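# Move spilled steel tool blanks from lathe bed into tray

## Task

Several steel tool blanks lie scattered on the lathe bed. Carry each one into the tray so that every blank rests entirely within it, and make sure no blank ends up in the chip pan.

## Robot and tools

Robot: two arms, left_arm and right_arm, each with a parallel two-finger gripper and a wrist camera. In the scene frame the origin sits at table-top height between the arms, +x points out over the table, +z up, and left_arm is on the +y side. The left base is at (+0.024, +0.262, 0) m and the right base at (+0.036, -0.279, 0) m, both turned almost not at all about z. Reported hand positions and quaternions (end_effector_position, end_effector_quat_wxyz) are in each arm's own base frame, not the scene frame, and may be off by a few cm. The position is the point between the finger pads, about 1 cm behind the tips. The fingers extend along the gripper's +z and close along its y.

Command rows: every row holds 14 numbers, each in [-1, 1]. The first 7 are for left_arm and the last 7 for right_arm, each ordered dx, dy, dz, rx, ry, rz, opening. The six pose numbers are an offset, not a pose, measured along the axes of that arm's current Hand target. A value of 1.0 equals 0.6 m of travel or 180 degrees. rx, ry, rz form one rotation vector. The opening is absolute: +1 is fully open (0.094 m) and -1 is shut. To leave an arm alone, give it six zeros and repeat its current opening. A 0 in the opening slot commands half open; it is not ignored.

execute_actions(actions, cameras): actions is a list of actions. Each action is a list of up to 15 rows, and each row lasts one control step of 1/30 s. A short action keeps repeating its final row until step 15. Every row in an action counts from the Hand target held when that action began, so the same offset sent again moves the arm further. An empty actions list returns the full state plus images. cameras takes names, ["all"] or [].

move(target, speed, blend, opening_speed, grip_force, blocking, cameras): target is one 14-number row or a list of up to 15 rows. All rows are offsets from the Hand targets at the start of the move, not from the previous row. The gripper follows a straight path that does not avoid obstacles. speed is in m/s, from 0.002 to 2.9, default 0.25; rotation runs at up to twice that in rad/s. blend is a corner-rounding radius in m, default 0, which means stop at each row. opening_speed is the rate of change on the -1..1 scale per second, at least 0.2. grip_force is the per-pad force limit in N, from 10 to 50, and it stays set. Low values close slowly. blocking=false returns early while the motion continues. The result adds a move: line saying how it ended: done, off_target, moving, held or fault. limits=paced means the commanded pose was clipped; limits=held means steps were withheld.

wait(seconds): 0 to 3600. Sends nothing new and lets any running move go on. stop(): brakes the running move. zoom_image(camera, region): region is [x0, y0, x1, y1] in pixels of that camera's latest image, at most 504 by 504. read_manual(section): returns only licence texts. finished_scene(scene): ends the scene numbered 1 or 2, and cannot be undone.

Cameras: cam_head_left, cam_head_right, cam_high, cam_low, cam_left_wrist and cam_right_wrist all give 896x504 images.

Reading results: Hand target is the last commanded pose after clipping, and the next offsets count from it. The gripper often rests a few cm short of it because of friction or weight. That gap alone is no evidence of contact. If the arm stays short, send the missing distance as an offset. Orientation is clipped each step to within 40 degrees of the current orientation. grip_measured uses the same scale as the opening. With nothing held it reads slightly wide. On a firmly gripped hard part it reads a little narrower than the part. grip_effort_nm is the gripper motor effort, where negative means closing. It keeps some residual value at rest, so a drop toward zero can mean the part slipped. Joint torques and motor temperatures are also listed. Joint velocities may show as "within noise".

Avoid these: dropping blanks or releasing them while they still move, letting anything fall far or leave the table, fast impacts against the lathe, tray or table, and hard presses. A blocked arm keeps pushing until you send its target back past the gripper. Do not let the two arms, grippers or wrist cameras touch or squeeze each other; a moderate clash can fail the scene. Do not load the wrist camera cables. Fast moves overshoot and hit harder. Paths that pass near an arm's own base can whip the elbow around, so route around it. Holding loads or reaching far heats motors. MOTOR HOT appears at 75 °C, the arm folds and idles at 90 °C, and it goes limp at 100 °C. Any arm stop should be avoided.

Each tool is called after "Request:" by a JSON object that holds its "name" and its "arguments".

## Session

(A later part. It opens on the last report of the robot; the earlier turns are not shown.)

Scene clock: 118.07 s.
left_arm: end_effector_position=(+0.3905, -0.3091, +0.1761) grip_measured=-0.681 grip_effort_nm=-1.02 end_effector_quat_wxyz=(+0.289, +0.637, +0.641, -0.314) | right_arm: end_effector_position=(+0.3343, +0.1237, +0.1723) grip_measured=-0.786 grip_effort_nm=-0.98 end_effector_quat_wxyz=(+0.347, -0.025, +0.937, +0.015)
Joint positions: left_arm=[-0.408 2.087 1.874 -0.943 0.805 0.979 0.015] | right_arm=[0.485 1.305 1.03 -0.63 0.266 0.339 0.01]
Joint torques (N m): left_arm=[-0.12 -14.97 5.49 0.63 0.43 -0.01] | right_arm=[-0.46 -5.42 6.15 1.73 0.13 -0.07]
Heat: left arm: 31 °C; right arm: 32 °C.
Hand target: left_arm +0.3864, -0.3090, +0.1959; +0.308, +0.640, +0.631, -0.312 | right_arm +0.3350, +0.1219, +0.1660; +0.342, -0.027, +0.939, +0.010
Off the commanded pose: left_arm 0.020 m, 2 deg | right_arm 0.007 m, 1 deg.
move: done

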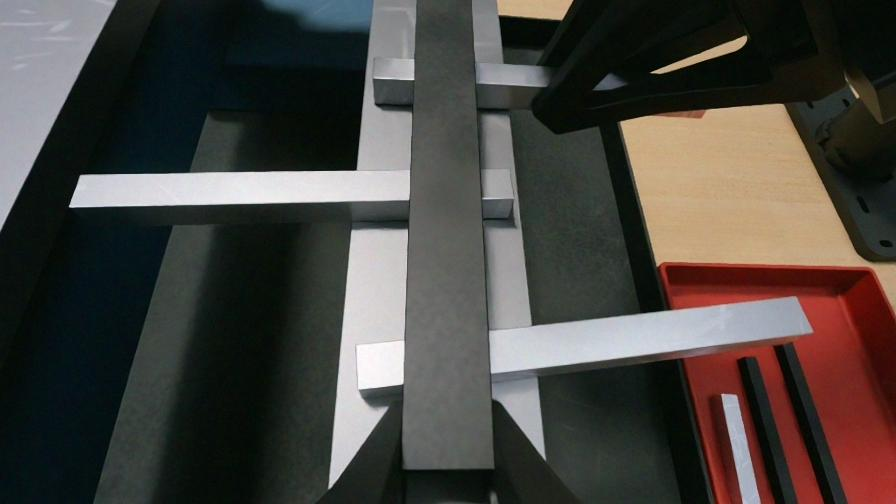

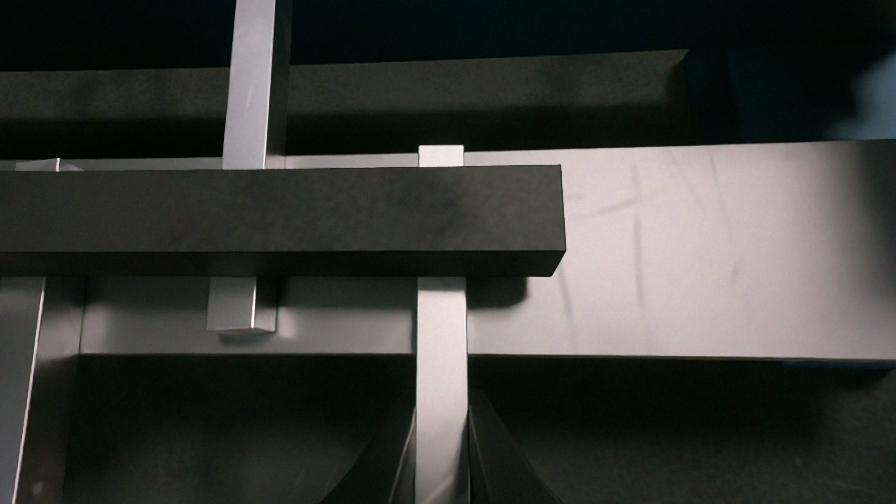

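Request:
{"name": "move", "arguments": {"target": [0.0289,0,0.0226,0,0,0,-1,0.0702,-0.001,-0.0722,0,0,0,-1], "speed": 0.06, "cameras": ["cam_left_wrist","cam_right_wrist"]}}

Scene clock: 120.13 s.
left_arm: end_effector_position=(+0.3914, -0.3118, +0.1744) grip_measured=-0.681 grip_effort_nm=-1.02 end_effector_quat_wxyz=(+0.313, +0.641, +0.627, -0.313) | right_arm: end_effector_position=(+0.2781, +0.1213, +0.1698) grip_measured=-0.786 grip_effort_nm=-0.98 end_effector_quat_wxyz=(+0.336, -0.033, +0.941, +0.013)
Joint positions: left_arm=[-0.408 2.059 1.799 -0.843 0.822 0.979 0.015] | right_arm=[0.598 1.127 0.926 -0.753 0.323 0.425 0.01]
Joint torques (N m): left_arm=[-0.1 -12.49 4.6 0.58 0.27 -0.02] | right_arm=[0.38 -6.28 6.13 1.48 0.36 0.12]
Heat: left arm: 31 °C; right arm: 32 °C.
Hand target: left_arm +0.3864, -0.3090, +0.1738; +0.308, +0.640, +0.631, -0.312 | right_arm +0.2750, +0.1178, +0.1721; +0.342, -0.027, +0.939, +0.010
Off the commanded pose: left_arm 0.006 m, 1 deg | right_arm 0.005 m, 1 deg.
move: done

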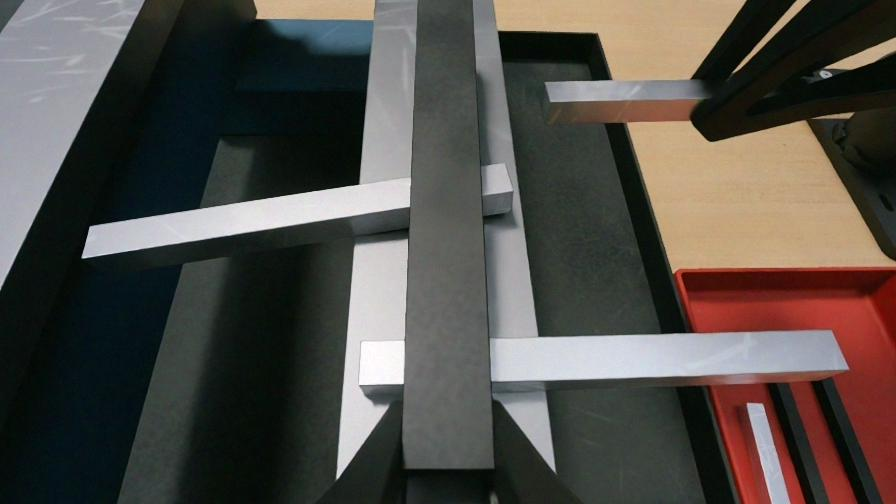

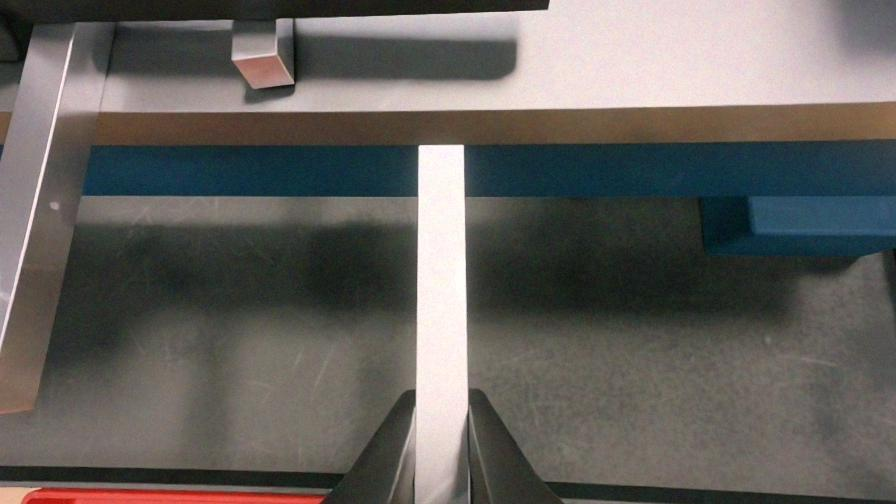

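Request:
{"name": "move", "arguments": {"target": [[0,0,0,0,0,0,-1,-0.0325,0.0052,-0.077,0,0,0,-1],[0,0,0,0,0,0,-1,0.2025,0.049,-0.0788,0,0,0,-1]], "speed": [0.15,0.2], "blend": [0.02,0], "cameras": ["cam_left_wrist","cam_right_wrist","cam_high"]}}

Scene clock: 122.80 s.
left_arm: end_effector_position=(+0.3914, -0.3118, +0.1744) grip_measured=-0.681 grip_effort_nm=-1.02 end_effector_quat_wxyz=(+0.313, +0.641, +0.627, -0.313) | right_arm: end_effector_position=(+0.1480, +0.1443, +0.1289) grip_measured=-0.786 grip_effort_nm=-0.99 end_effector_quat_wxyz=(+0.332, -0.029, +0.943, +0.021)
Joint positions: left_arm=[-0.408 2.059 1.799 -0.843 0.822 0.979 0.015] | right_arm=[1.306 0.953 0.725 -1.067 0.628 1.154 0.01]
Joint torques (N m): left_arm=[-0.1 -12.49 4.6 0.57 0.27 -0.02] | right_arm=[0.42 -1.48 6.34 0.72 0.68 0.11]
Heat: left arm: 31 °C; right arm: 32 °C.
Hand target: left_arm +0.3864, -0.3090, +0.1738; +0.308, +0.640, +0.631, -0.312 | right_arm +0.1500, +0.1400, +0.1302; +0.342, -0.027, +0.939, +0.010
Off the commanded pose: left_arm 0.006 m, 1 deg | right_arm 0.005 m, 2 deg.
move: done
Images, in order (width x height): cam_high 896x504, cam_left_wrist 896x504, cam_right_wrist 896x504.

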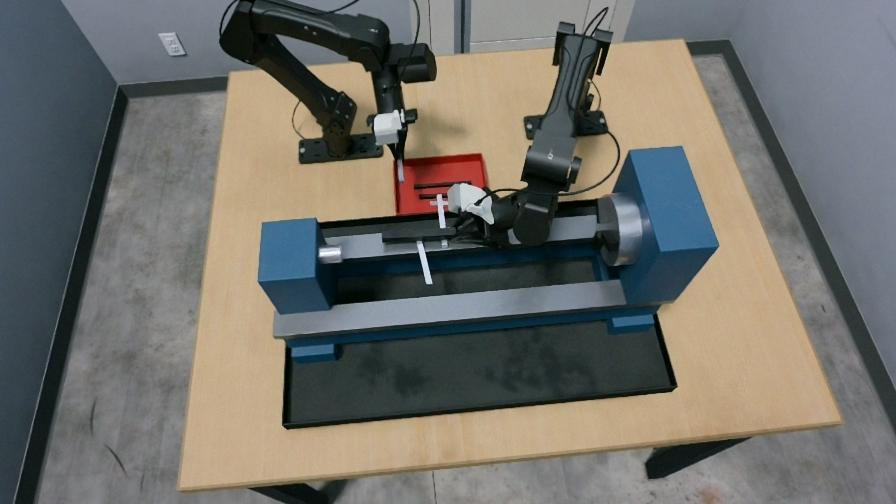

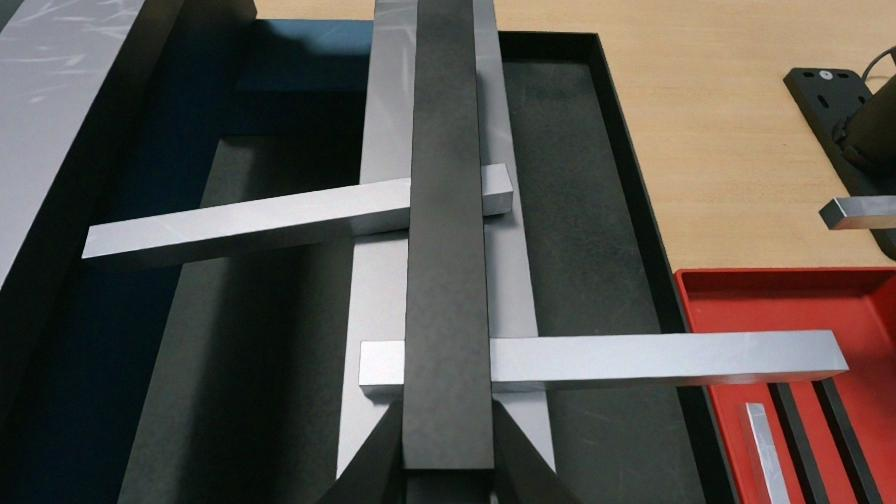

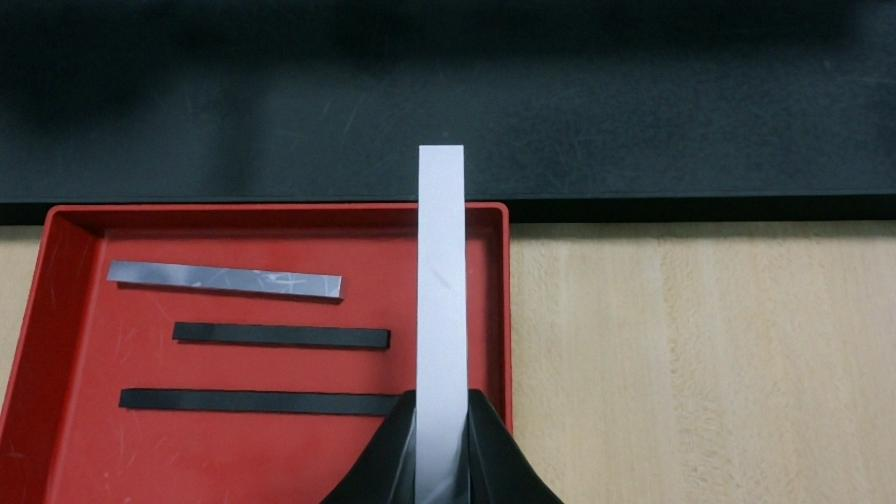

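Request:
{"name": "execute_actions", "arguments": {"actions": [], "cameras": ["cam_head_left","cam_head_right"]}}

Request:
{"name": "zoom_image", "arguments": {"camera": "cam_head_right", "region": [470, 300, 630, 420]}}

Request:
{"name": "zoom_image", "arguments": {"camera": "cam_head_left", "region": [470, 300, 630, 420]}}

Scene clock: 124.43 s.
left_arm: end_effector_position=(+0.3914, -0.3118, +0.1744) grip_measured=-0.681 grip_effort_nm=-1.02 end_effector_quat_wxyz=(+0.313, +0.641, +0.627, -0.313) | right_arm: end_effector_position=(+0.1480, +0.1443, +0.1289) grip_measured=-0.786 grip_effort_nm=-0.99 end_effector_quat_wxyz=(+0.332, -0.029, +0.943, +0.021)
Joint positions: left_arm=[-0.408 2.059 1.799 -0.843 0.822 0.979 0.015] | right_arm=[1.306 0.953 0.725 -1.067 0.628 1.154 0.01]
Joint velocities: within noise
Joint torques (N m): left_arm=[-0.12 -12.49 4.59 0.57 0.27 -0.01] | right_arm=[0.42 -1.48 6.32 0.72 0.68 0.12]
Motor temperatures (°C): left_arm=[28 31 30 30 26 23 25] | right_arm=[26 29 28 32 24 25 27]
Heat: left arm: 31 °C; right arm: 32 °C.
Hand target: left_arm +0.3864, -0.3090, +0.1738; +0.308, +0.640, +0.631, -0.312 | right_arm +0.1500, +0.1400, +0.1302; +0.342, -0.027, +0.939, +0.010
Tool commands: left_gripper/opening=-1.0 right_gripper/opening=-1.0
Off the commanded pose: left_arm 0.006 m, 1 deg | right_arm 0.005 m, 2 deg.
Images, in order (width x height): cam_head_left 896x504, cam_head_right 896x504.

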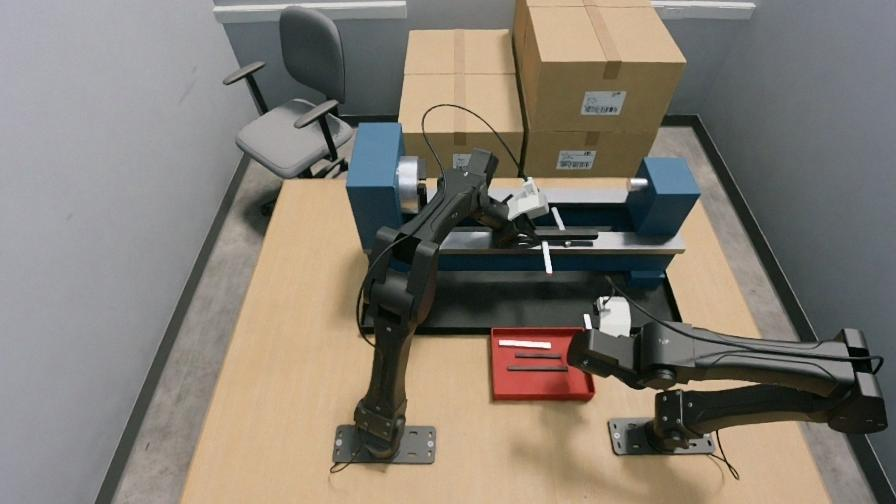

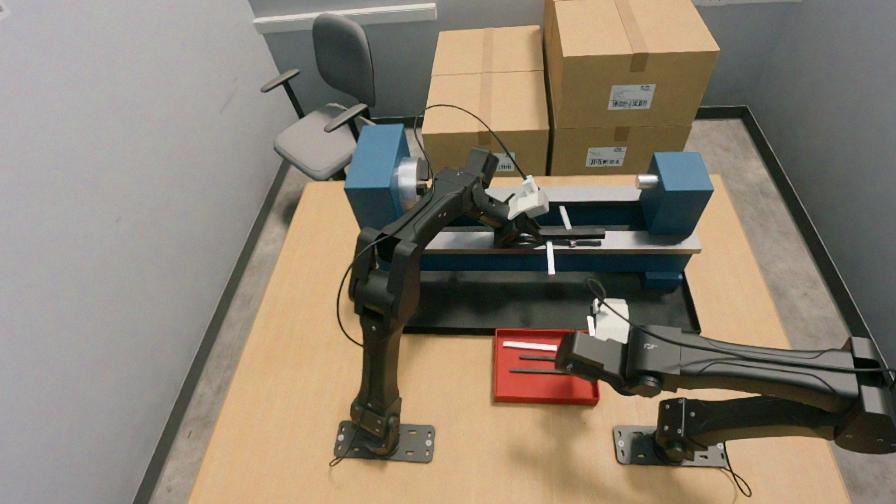

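Scaled by 3.150 from the camera's image (finer frame: 1280x720).

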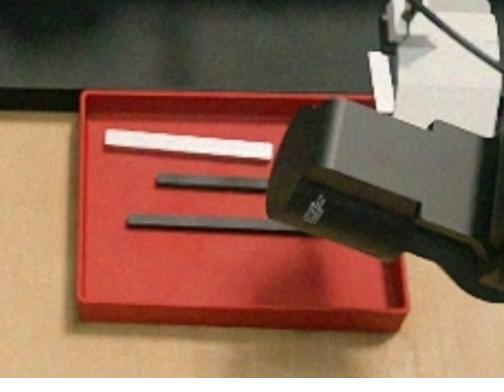

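Scaled by 3.150 from the camera's image (finer frame: 1280x720).

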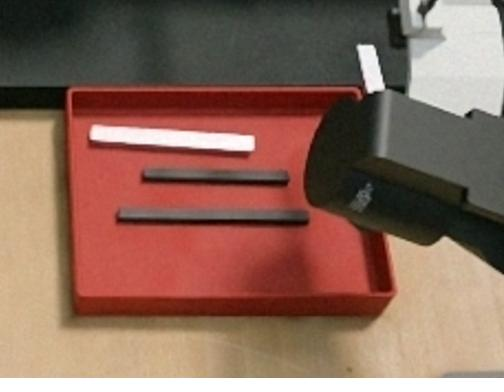

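Request:
{"name": "move", "arguments": {"target": [0,0,0,0,0,0,-1,0.0825,-0.0078,0.105,0,0,0,-1], "speed": 0.15, "cameras": ["cam_right_wrist","cam_head_left"]}}

Request:
{"name": "zoom_image", "arguments": {"camera": "cam_head_left", "region": [470, 300, 630, 420]}}

Scene clock: 126.67 s.
left_arm: end_effector_position=(+0.3914, -0.3118, +0.1744) grip_measured=-0.681 grip_effort_nm=-1.02 end_effector_quat_wxyz=(+0.313, +0.641, +0.627, -0.313) | right_arm: end_effector_position=(+0.1470, +0.1300, +0.0485) grip_measured=-0.786 grip_effort_nm=-0.99 end_effector_quat_wxyz=(+0.328, -0.033, +0.944, -0.001)
Joint positions: left_arm=[-0.408 2.059 1.799 -0.843 0.822 0.979 0.015] | right_arm=[1.291 0.996 0.425 -0.763 0.63 1.144 0.01]
Joint torques (N m): left_arm=[-0.1 -12.49 4.59 0.57 0.27 -0.02] | right_arm=[-0.42 -1.55 5.46 1.36 0.58 -0.06]
Heat: left arm: 31 °C; right arm: 32 °C.
Hand target: left_arm +0.3864, -0.3090, +0.1738; +0.308, +0.640, +0.631, -0.312 | right_arm +0.1528, +0.1354, +0.0501; +0.342, -0.027, +0.939, +0.010
Off the commanded pose: left_arm 0.006 m, 1 deg | right_arm 0.008 m, 2 deg.
move: done
Images, in order (width x height): cam_head_left 896x504, cam_right_wrist 896x504.

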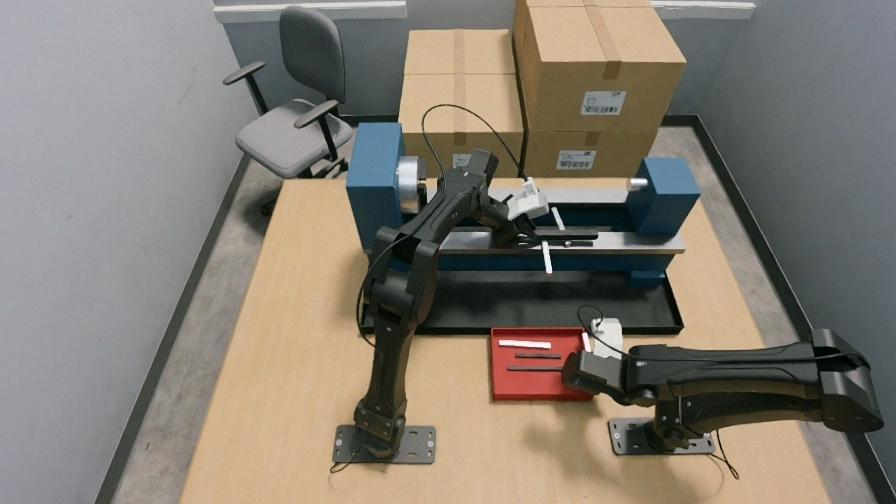

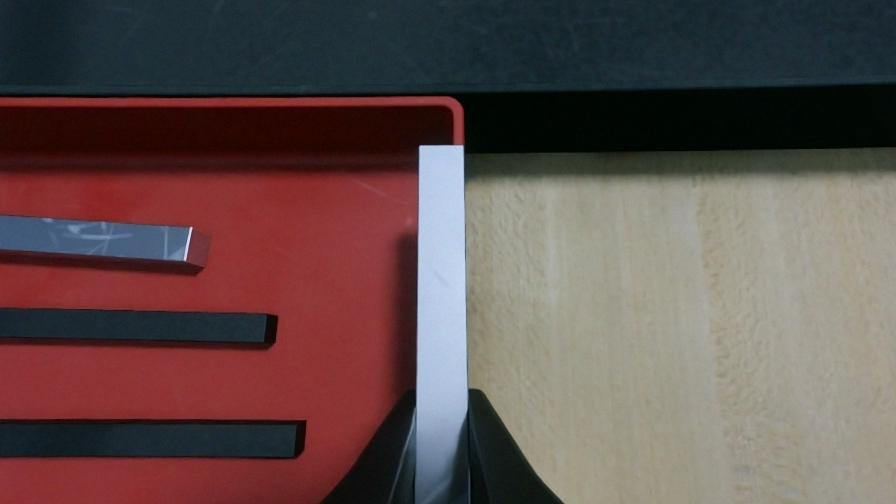

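Scaled by 3.150 from the camera's image (finer frame: 1280x720).

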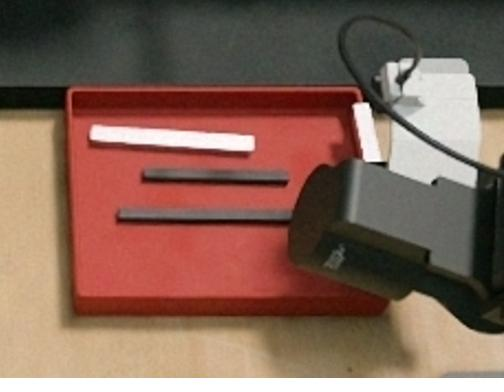

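Request:
{"name": "move", "arguments": {"target": [0,0,0,0,0,0,-1,-0.0012,0.0276,0.001,0,0,0,-1], "speed": 0.1, "cameras": ["cam_right_wrist"]}}

Scene clock: 127.47 s.
left_arm: end_effector_position=(+0.3914, -0.3118, +0.1744) grip_measured=-0.681 grip_effort_nm=-1.02 end_effector_quat_wxyz=(+0.313, +0.641, +0.627, -0.313) | right_arm: end_effector_position=(+0.1481, +0.1310, +0.0442) grip_measured=-0.786 grip_effort_nm=-0.98 end_effector_quat_wxyz=(+0.333, -0.044, +0.941, -0.029)
Joint positions: left_arm=[-0.408 2.059 1.799 -0.843 0.822 0.979 0.015] | right_arm=[1.314 1.079 0.44 -0.758 0.663 1.161 0.01]
Joint torques (N m): left_arm=[-0.1 -12.49 4.59 0.57 0.27 -0.02] | right_arm=[0.4 -1.66 8.2 1.38 0.32 0.17]
Heat: left arm: 31 °C; right arm: 32 °C.
Hand target: left_arm +0.3864, -0.3090, +0.1738; +0.308, +0.640, +0.631, -0.312 | right_arm +0.1528, +0.1520, +0.0502; +0.342, -0.027, +0.939, +0.010
Off the commanded pose: left_arm 0.006 m, 1 deg | right_arm 0.022 m, 5 deg.
move: off_target (right_arm)

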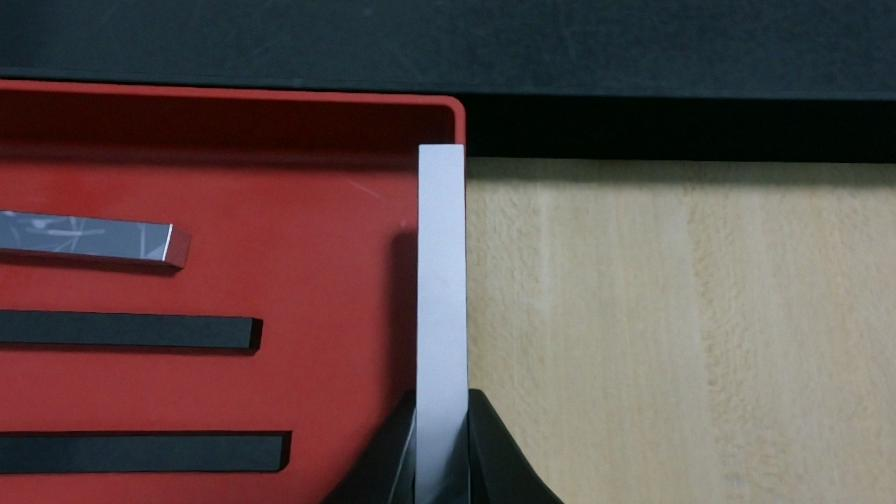

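Request:
{"name": "move", "arguments": {"target": [[0,0,0,0,0,0,-1,-0.0375,-0.0138,-0.0446,0,0,0,-1],[0,0,0,0,0,0,-1,-0.0375,0.0,-0.0446,0,0,0,-1]], "speed": 0.15, "cameras": ["cam_right_wrist"]}}

Scene clock: 129.03 s.
left_arm: end_effector_position=(+0.3914, -0.3118, +0.1744) grip_measured=-0.681 grip_effort_nm=-1.02 end_effector_quat_wxyz=(+0.313, +0.641, +0.627, -0.313) | right_arm: end_effector_position=(+0.1496, +0.1472, +0.0762) grip_measured=-0.786 grip_effort_nm=-0.98 end_effector_quat_wxyz=(+0.331, -0.034, +0.943, +0.003)
Joint positions: left_arm=[-0.408 2.059 1.799 -0.843 0.822 0.979 0.015] | right_arm=[1.308 1.037 0.554 -0.851 0.637 1.157 0.01]
Joint torques (N m): left_arm=[-0.12 -12.51 4.59 0.58 0.27 -0.02] | right_arm=[0.38 -2.1 8.62 0.74 0.6 0.11]
Heat: left arm: 31 °C; right arm: 32 °C.
Hand target: left_arm +0.3864, -0.3090, +0.1738; +0.308, +0.640, +0.631, -0.312 | right_arm +0.1529, +0.1520, +0.0851; +0.342, -0.027, +0.939, +0.010
Off the commanded pose: left_arm 0.006 m, 1 deg | right_arm 0.011 m, 2 deg.
move: off_target (right_arm)

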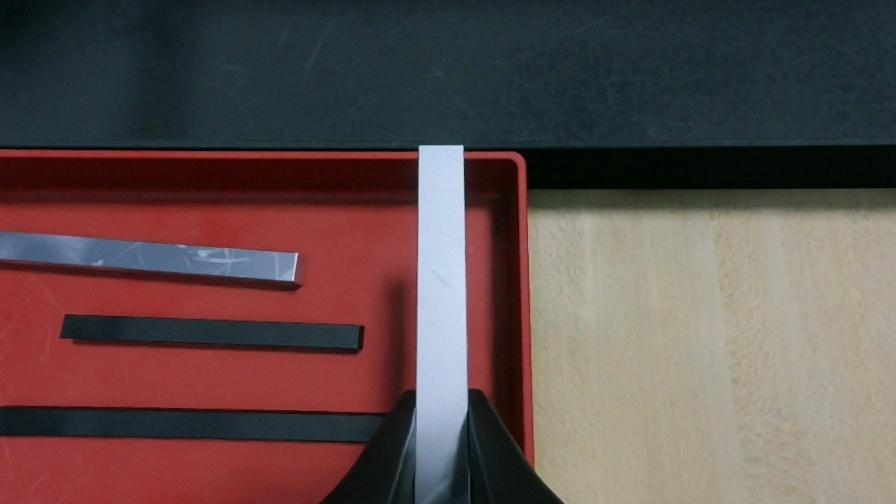

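Request:
{"name": "move", "arguments": {"target": [0,0,0,0,0,0,-1,0.0378,-0.0083,0.0443,0,0,0,-1], "speed": 0.12, "cameras": ["cam_right_wrist"]}}

Scene clock: 130.57 s.
left_arm: end_effector_position=(+0.3914, -0.3118, +0.1744) grip_measured=-0.681 grip_effort_nm=-1.02 end_effector_quat_wxyz=(+0.313, +0.641, +0.627, -0.313) | right_arm: end_effector_position=(+0.1496, +0.1479, +0.0498) grip_measured=-0.786 grip_effort_nm=-0.99 end_effector_quat_wxyz=(+0.333, -0.031, +0.943, +0.012)
Joint positions: left_arm=[-0.408 2.059 1.799 -0.843 0.822 0.979 0.015] | right_arm=[1.308 1.065 0.454 -0.703 0.635 1.158 0.01]
Joint torques (N m): left_arm=[-0.1 -12.49 4.6 0.58 0.27 -0.02] | right_arm=[-0.24 -2.09 5.49 1.01 0.58 0.03]
Heat: left arm: 31 °C; right arm: 31 °C.
Hand target: left_arm +0.3864, -0.3090, +0.1738; +0.308, +0.640, +0.631, -0.312 | right_arm +0.1528, +0.1470, +0.0501; +0.342, -0.027, +0.939, +0.010
Off the commanded pose: left_arm 0.006 m, 1 deg | right_arm 0.003 m, 1 deg.
move: done

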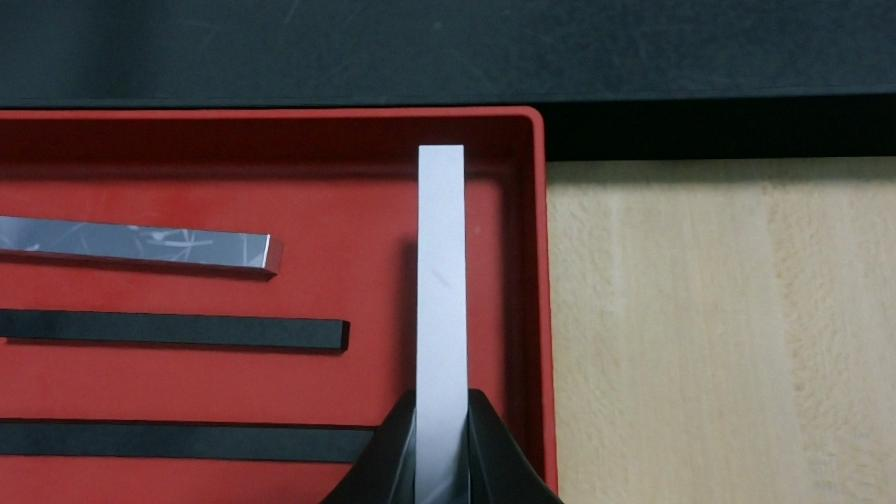

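Request:
{"name": "move", "arguments": {"target": [0,0,0,0,0,0,-1,0.0462,0.0006,0.0395,0,0,0,-1], "speed": 0.08, "cameras": ["cam_right_wrist","cam_head_left"]}}

Request:
{"name": "zoom_image", "arguments": {"camera": "cam_head_left", "region": [470, 300, 630, 420]}}

Scene clock: 132.27 s.
left_arm: end_effector_position=(+0.3914, -0.3118, +0.1744) grip_measured=-0.681 grip_effort_nm=-1.02 end_effector_quat_wxyz=(+0.313, +0.641, +0.627, -0.313) | right_arm: end_effector_position=(+0.1482, +0.1515, +0.0229) grip_measured=-0.787 grip_effort_nm=-0.98 end_effector_quat_wxyz=(+0.345, -0.029, +0.938, +0.016)
Joint positions: left_arm=[-0.408 2.059 1.799 -0.843 0.822 0.979 0.015] | right_arm=[1.346 1.158 0.367 -0.532 0.667 1.198 0.01]
Joint torques (N m): left_arm=[-0.1 -12.49 4.59 0.58 0.27 -0.01] | right_arm=[0.05 -1.33 3.44 1.1 0.34 0.12]
Heat: left arm: 31 °C; right arm: 31 °C.
Hand target: left_arm +0.3864, -0.3090, +0.1738; +0.308, +0.640, +0.631, -0.312 | right_arm +0.1468, +0.1471, +0.0143; +0.342, -0.027, +0.939, +0.010
Off the commanded pose: left_arm 0.006 m, 1 deg | right_arm 0.010 m, 1 deg.
move: done
Images, in order (width x height): cam_head_left 896x504, cam_right_wrist 896x504.

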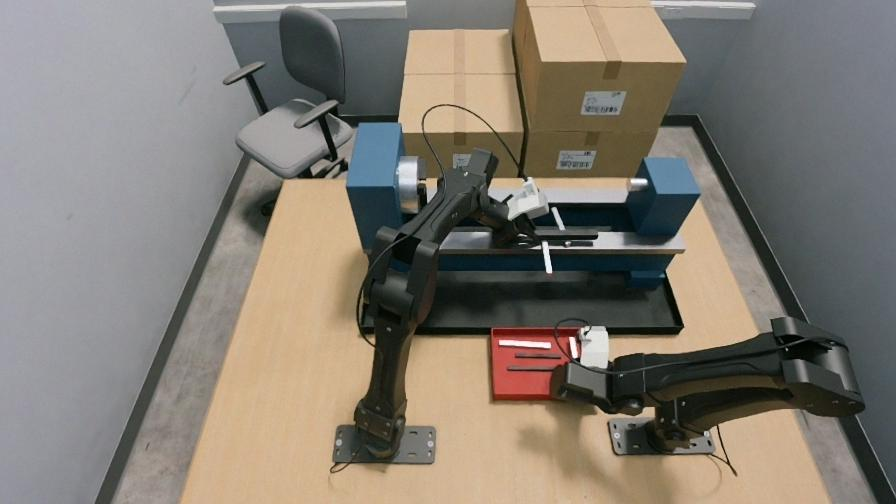

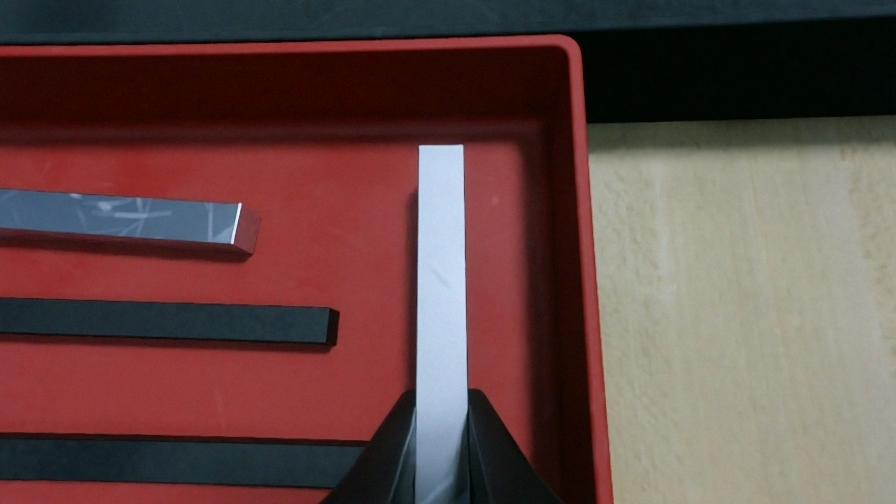

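Scaled by 3.150 from the camera's image (finer frame: 1280x720).

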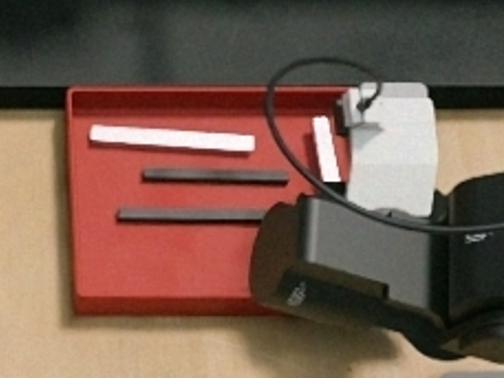

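Request:
{"name": "move", "arguments": {"target": [[0,0,0,0,0,0,-1,0,0,0,0,0,0,-0.68],[0,0,0,0,0,0,-1,-0.1178,0,-0.1402,0,0,0,-0.68],[0,0,0,0,0,0,-1,-0.3282,0.0812,-0.1933,0.0157,-0.0556,0.0157,-0.68],[0,0,0,0,0,0,-1,-0.4153,0.0823,-0.1025,0.0157,-0.0556,0.0157,-0.23]], "speed": [0.1,0.15,0.25,0.2], "blend": [0,0.02,0.03,0], "cameras": ["cam_left_wrist","cam_right_wrist","cam_head_left"]}}

Request:
{"name": "zoom_image", "arguments": {"camera": "cam_head_left", "region": [470, 300, 630, 420]}}

Scene clock: 137.77 s.
left_arm: end_effector_position=(+0.3914, -0.3118, +0.1744) grip_measured=-0.681 grip_effort_nm=-1.02 end_effector_quat_wxyz=(+0.313, +0.641, +0.627, -0.313) | right_arm: end_effector_position=(+0.2900, +0.2029, +0.2141) grip_measured=-0.233 grip_effort_nm=0.19 end_effector_quat_wxyz=(+0.415, +0.002, +0.910, -0.006)
Joint positions: left_arm=[-0.408 2.059 1.799 -0.843 0.822 0.979 0.015] | right_arm=[0.924 1.362 1.175 -0.788 0.657 0.72 0.036]
Joint torques (N m): left_arm=[-0.12 -12.49 4.59 0.57 0.27 -0.02] | right_arm=[-0.51 -6.12 9.03 1.54 0.37 -0.07]
Heat: left arm: 32 °C; right arm: 31 °C.
Hand target: left_arm +0.3864, -0.3090, +0.1738; +0.308, +0.640, +0.631, -0.312 | right_arm +0.2951, +0.2052, +0.2214; +0.422, +0.005, +0.906, -0.003
Off the commanded pose: left_arm 0.006 m, 1 deg | right_arm 0.009 m, 1 deg.
move: done
Images, in order (width x height): cam_head_left 896x504, cam_left_wrist 896x504, cam_right_wrist 896x504.

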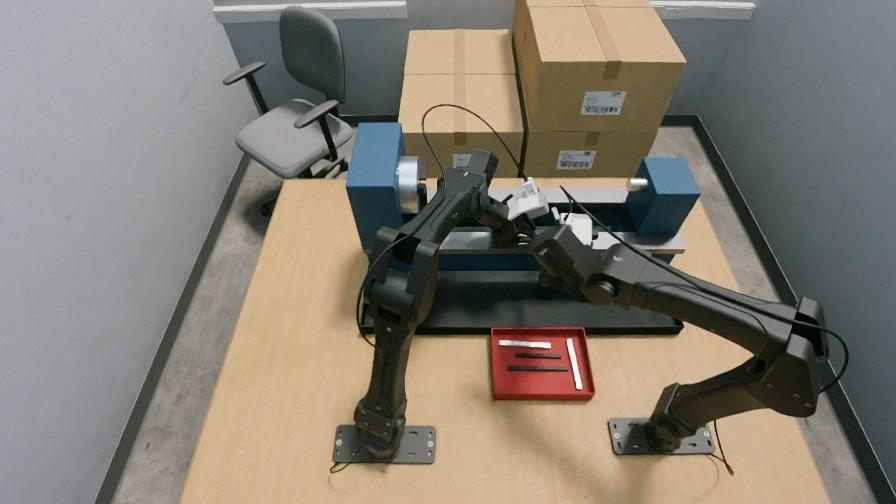

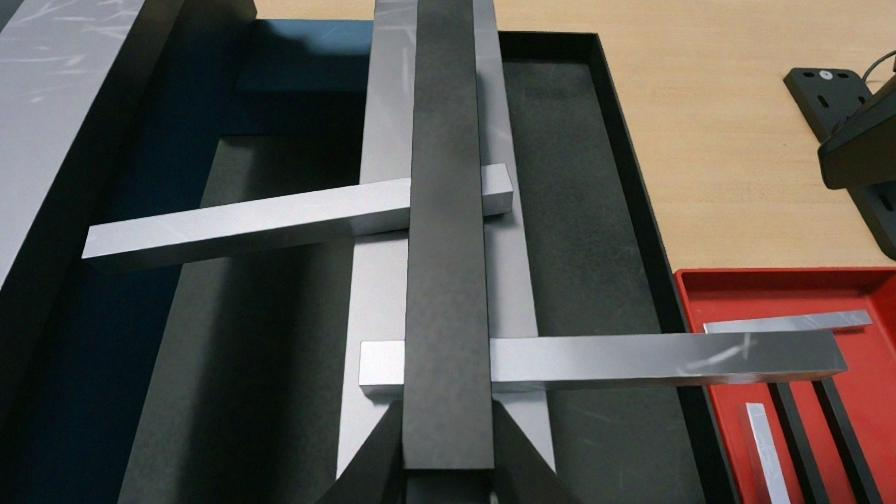

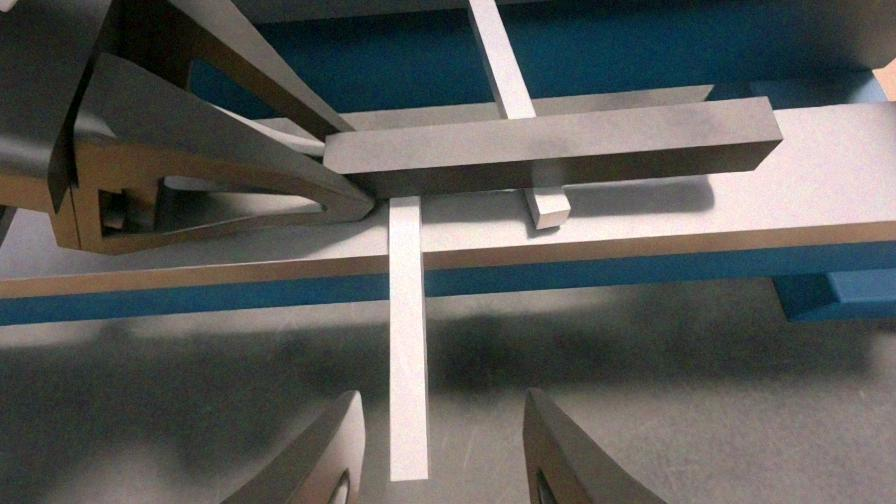

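Scaled by 3.150 from the camera's image (finer frame: 1280x720).

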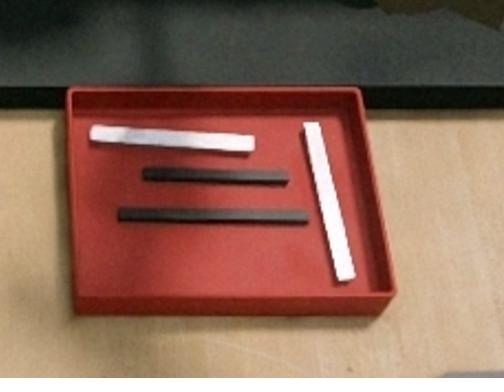

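Request:
{"name": "move", "arguments": {"target": [0,0,0,0,0,0,-1,0.047,0.0185,0.0717,-0.0149,0,-0.0125,-0.23], "speed": 0.12, "cameras": ["cam_right_wrist"]}}

Scene clock: 139.70 s.
left_arm: end_effector_position=(+0.3914, -0.3118, +0.1744) grip_measured=-0.681 grip_effort_nm=-1.02 end_effector_quat_wxyz=(+0.313, +0.641, +0.627, -0.313) | right_arm: end_effector_position=(+0.3087, +0.2182, +0.1769) grip_measured=-0.233 grip_effort_nm=0.19 end_effector_quat_wxyz=(+0.424, -0.020, +0.905, +0.017)
Joint positions: left_arm=[-0.408 2.059 1.799 -0.843 0.822 0.979 0.015] | right_arm=[0.884 1.402 1.034 -0.518 0.598 0.622 0.036]
Joint torques (N m): left_arm=[-0.1 -12.49 4.59 0.57 0.27 -0.02] | right_arm=[-0.46 -6.78 6.15 1.7 0.32 -0.07]
Heat: left arm: 32 °C; right arm: 31 °C.
Hand target: left_arm +0.3864, -0.3090, +0.1738; +0.308, +0.640, +0.631, -0.312 | right_arm +0.3101, +0.2161, +0.1723; +0.422, -0.022, +0.906, +0.010
Off the commanded pose: left_arm 0.006 m, 1 deg | right_arm 0.005 m, 1 deg.
move: done

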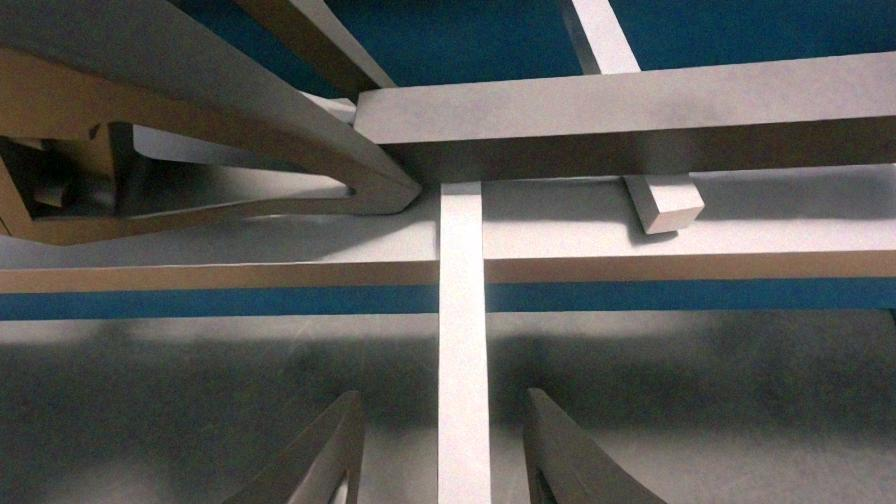

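Request:
{"name": "move", "arguments": {"target": [[0,0,0,0,0,0,-1,0.0068,-0.0083,0.0057,0,0,0,-0.23],[0,0,0,0,0,0,-1,0.0068,-0.0083,0.0057,0,0,0,-1]], "speed": 0.1, "opening_speed": 0.8, "cameras": ["cam_right_wrist","cam_left_wrist"]}}

Scene clock: 141.77 s.
left_arm: end_effector_position=(+0.3915, -0.3121, +0.1747) grip_measured=-0.681 grip_effort_nm=-1.02 end_effector_quat_wxyz=(+0.314, +0.641, +0.626, -0.313) | right_arm: end_effector_position=(+0.3097, +0.2141, +0.1677) grip_measured=-0.787 grip_effort_nm=-0.98 end_effector_quat_wxyz=(+0.421, -0.023, +0.907, +0.013)
Joint positions: left_arm=[-0.408 2.059 1.799 -0.841 0.823 0.979 0.015] | right_arm=[0.871 1.402 1.002 -0.49 0.589 0.607 0.01]
Joint torques (N m): left_arm=[-0.1 -12.51 4.6 0.56 0.26 -0.02] | right_arm=[-0.43 -7.87 6.02 1.69 0.32 -0.05]
Heat: left arm: 32 °C; right arm: 31 °C.
Hand target: left_arm +0.3864, -0.3090, +0.1739; +0.308, +0.640, +0.631, -0.312 | right_arm +0.3103, +0.2110, +0.1668; +0.422, -0.022, +0.906, +0.010
Off the commanded pose: left_arm 0.006 m, 1 deg | right_arm 0.003 m, 0 deg.
move: done
Images, in order (width x height): cam_left_wrist 896x504, cam_right_wrist 896x504.

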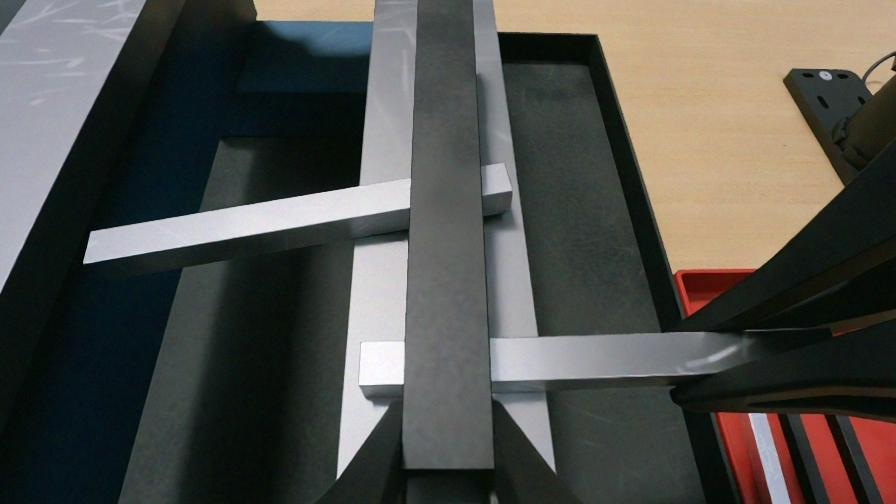

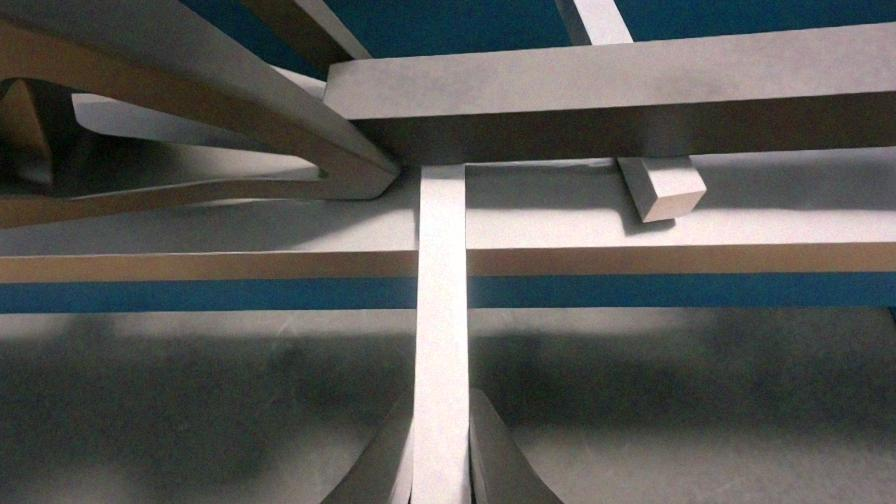

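Request:
{"name": "move", "arguments": {"target": [0,0,0,0,0,0,-1, 0.0633,-0.0017,-0.0884,0,0,0,-1], "speed": 0.08, "cameras": ["cam_right_wrist","cam_head_left"]}}

Scene clock: 145.03 s.
left_arm: end_effector_position=(+0.3868, -0.3133, +0.1744) grip_measured=-0.681 grip_effort_nm=-1.02 end_effector_quat_wxyz=(+0.309, +0.640, +0.625, -0.324) | right_arm: end_effector_position=(+0.2465, +0.2128, +0.1660) grip_measured=-0.788 grip_effort_nm=-0.98 end_effector_quat_wxyz=(+0.412, -0.030, +0.911, +0.013)
Joint positions: left_arm=[-0.41 2.059 1.794 -0.851 0.84 0.979 0.015] | right_arm=[1.067 1.283 0.937 -0.676 0.685 0.802 0.01]
Joint torques (N m): left_arm=[0.08 -12.46 4.92 0.62 0.11 -0.01] | right_arm=[0.42 -8.16 6.12 1.25 0.65 0.12]
Heat: left arm: 32 °C; right arm: 32 °C.
Hand target: left_arm +0.3865, -0.3090, +0.1739; +0.308, +0.640, +0.631, -0.312 | right_arm +0.2454, +0.2069, +0.1719; +0.422, -0.022, +0.906, +0.010
Off the commanded pose: left_arm 0.004 m, 1 deg | right_arm 0.008 m, 2 deg.
move: done
Images, in order (width x height): cam_head_left 896x504, cam_right_wrist 896x504.

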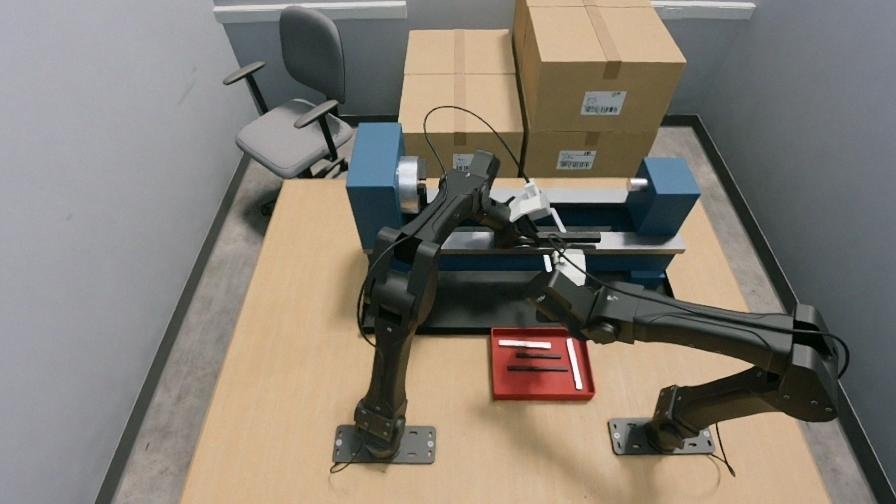

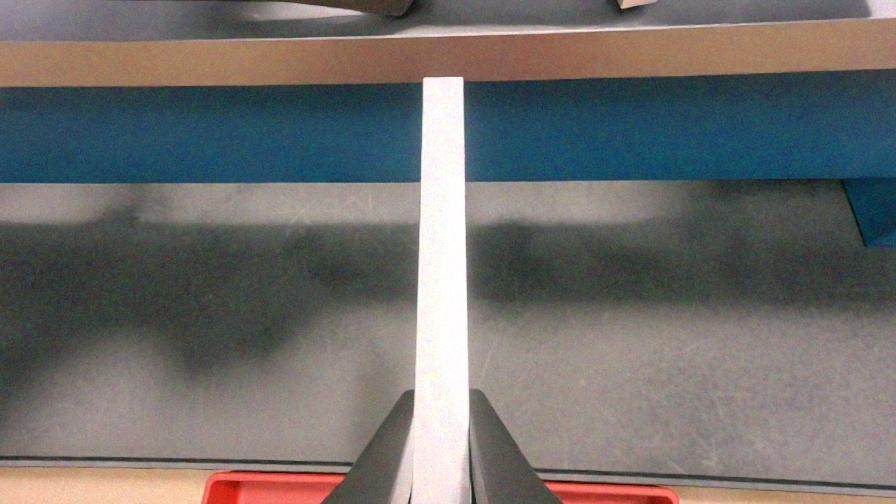

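Request:
{"name": "move", "arguments": {"target": [[0,0,0,0,0,0,-1, 0.0113,0.0504,-0.0862,0,0,0,-1],[0,0,0,0,0,0,-1, 0.1853,0.2165,-0.0993,0.0111,0.2111,0.0184,-1]], "speed": 0.25, "blend": [0.03,0], "cameras": ["cam_right_wrist","cam_head_left"]}}

Scene clock: 151.60 s.
left_arm: end_effector_position=(+0.3868, -0.3133, +0.1744) grip_measured=-0.681 grip_effort_nm=-1.02 end_effector_quat_wxyz=(+0.309, +0.640, +0.625, -0.324) | right_arm: end_effector_position=(+0.1184, +0.3303, +0.1233) grip_measured=-0.788 grip_effort_nm=-0.98 end_effector_quat_wxyz=(+0.102, +0.000, +0.995, +0.004)
Joint positions: left_arm=[-0.41 2.059 1.794 -0.851 0.84 0.979 0.015] | right_arm=[1.324 1.811 1.55 -1.252 0.196 1.319 0.01]
Joint torques (N m): left_arm=[0.08 -12.46 4.92 0.63 0.11 -0.01] | right_arm=[-0.47 -10.02 8.36 0.25 0.2 0.12]
Heat: left arm: 32 °C; right arm: 31 °C.
Hand target: left_arm +0.3865, -0.3090, +0.1739; +0.308, +0.640, +0.631, -0.312 | right_arm +0.1220, +0.3308, +0.1251; +0.104, +0.008, +0.995, -0.001
Off the commanded pose: left_arm 0.004 m, 1 deg | right_arm 0.004 m, 1 deg.
move: done
Images, in order (width x height): cam_head_left 896x504, cam_right_wrist 896x504.

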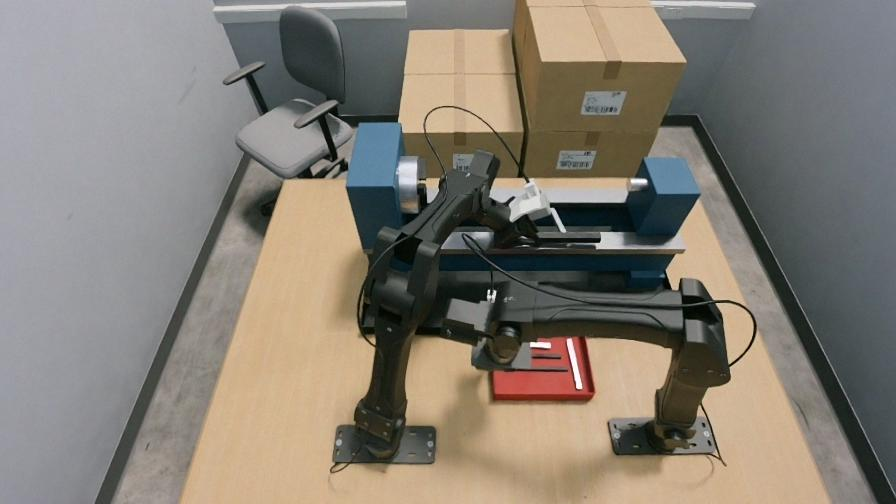

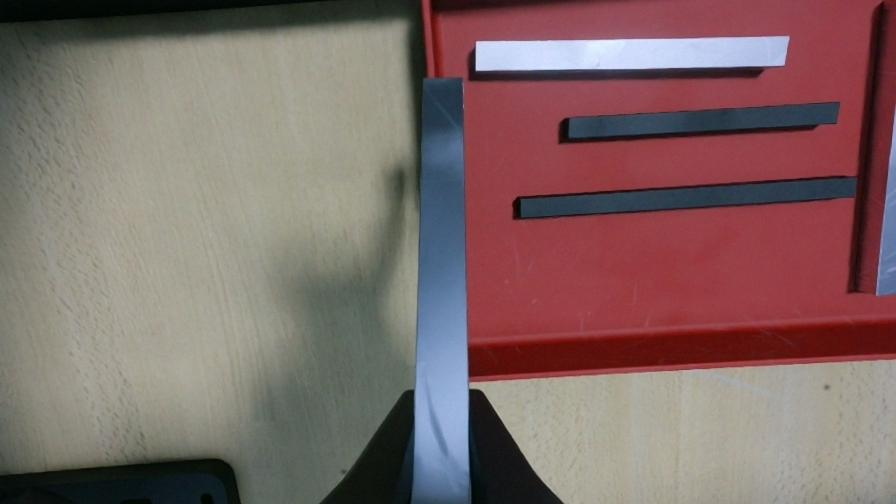

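Request:
{"name": "zoom_image", "arguments": {"camera": "cam_right_wrist", "region": [380, 0, 560, 110]}}

Request:
{"name": "zoom_image", "arguments": {"camera": "cam_right_wrist", "region": [400, 300, 580, 410]}}

Request:
{"name": "zoom_image", "arguments": {"camera": "cam_head_left", "region": [440, 320, 620, 420]}}

Scaled by 2.800 from the camera's image (finer frame: 1280x720).

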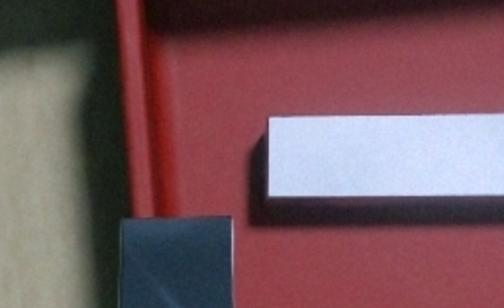

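Scaled by 2.800 from the camera's image (finer frame: 1280x720).

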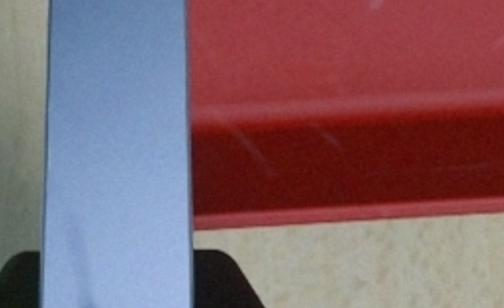

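Scaled by 2.800 from the camera's image (finer frame: 1280x720).

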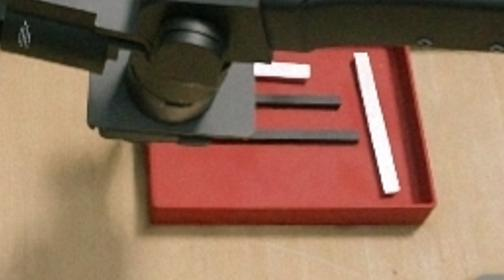

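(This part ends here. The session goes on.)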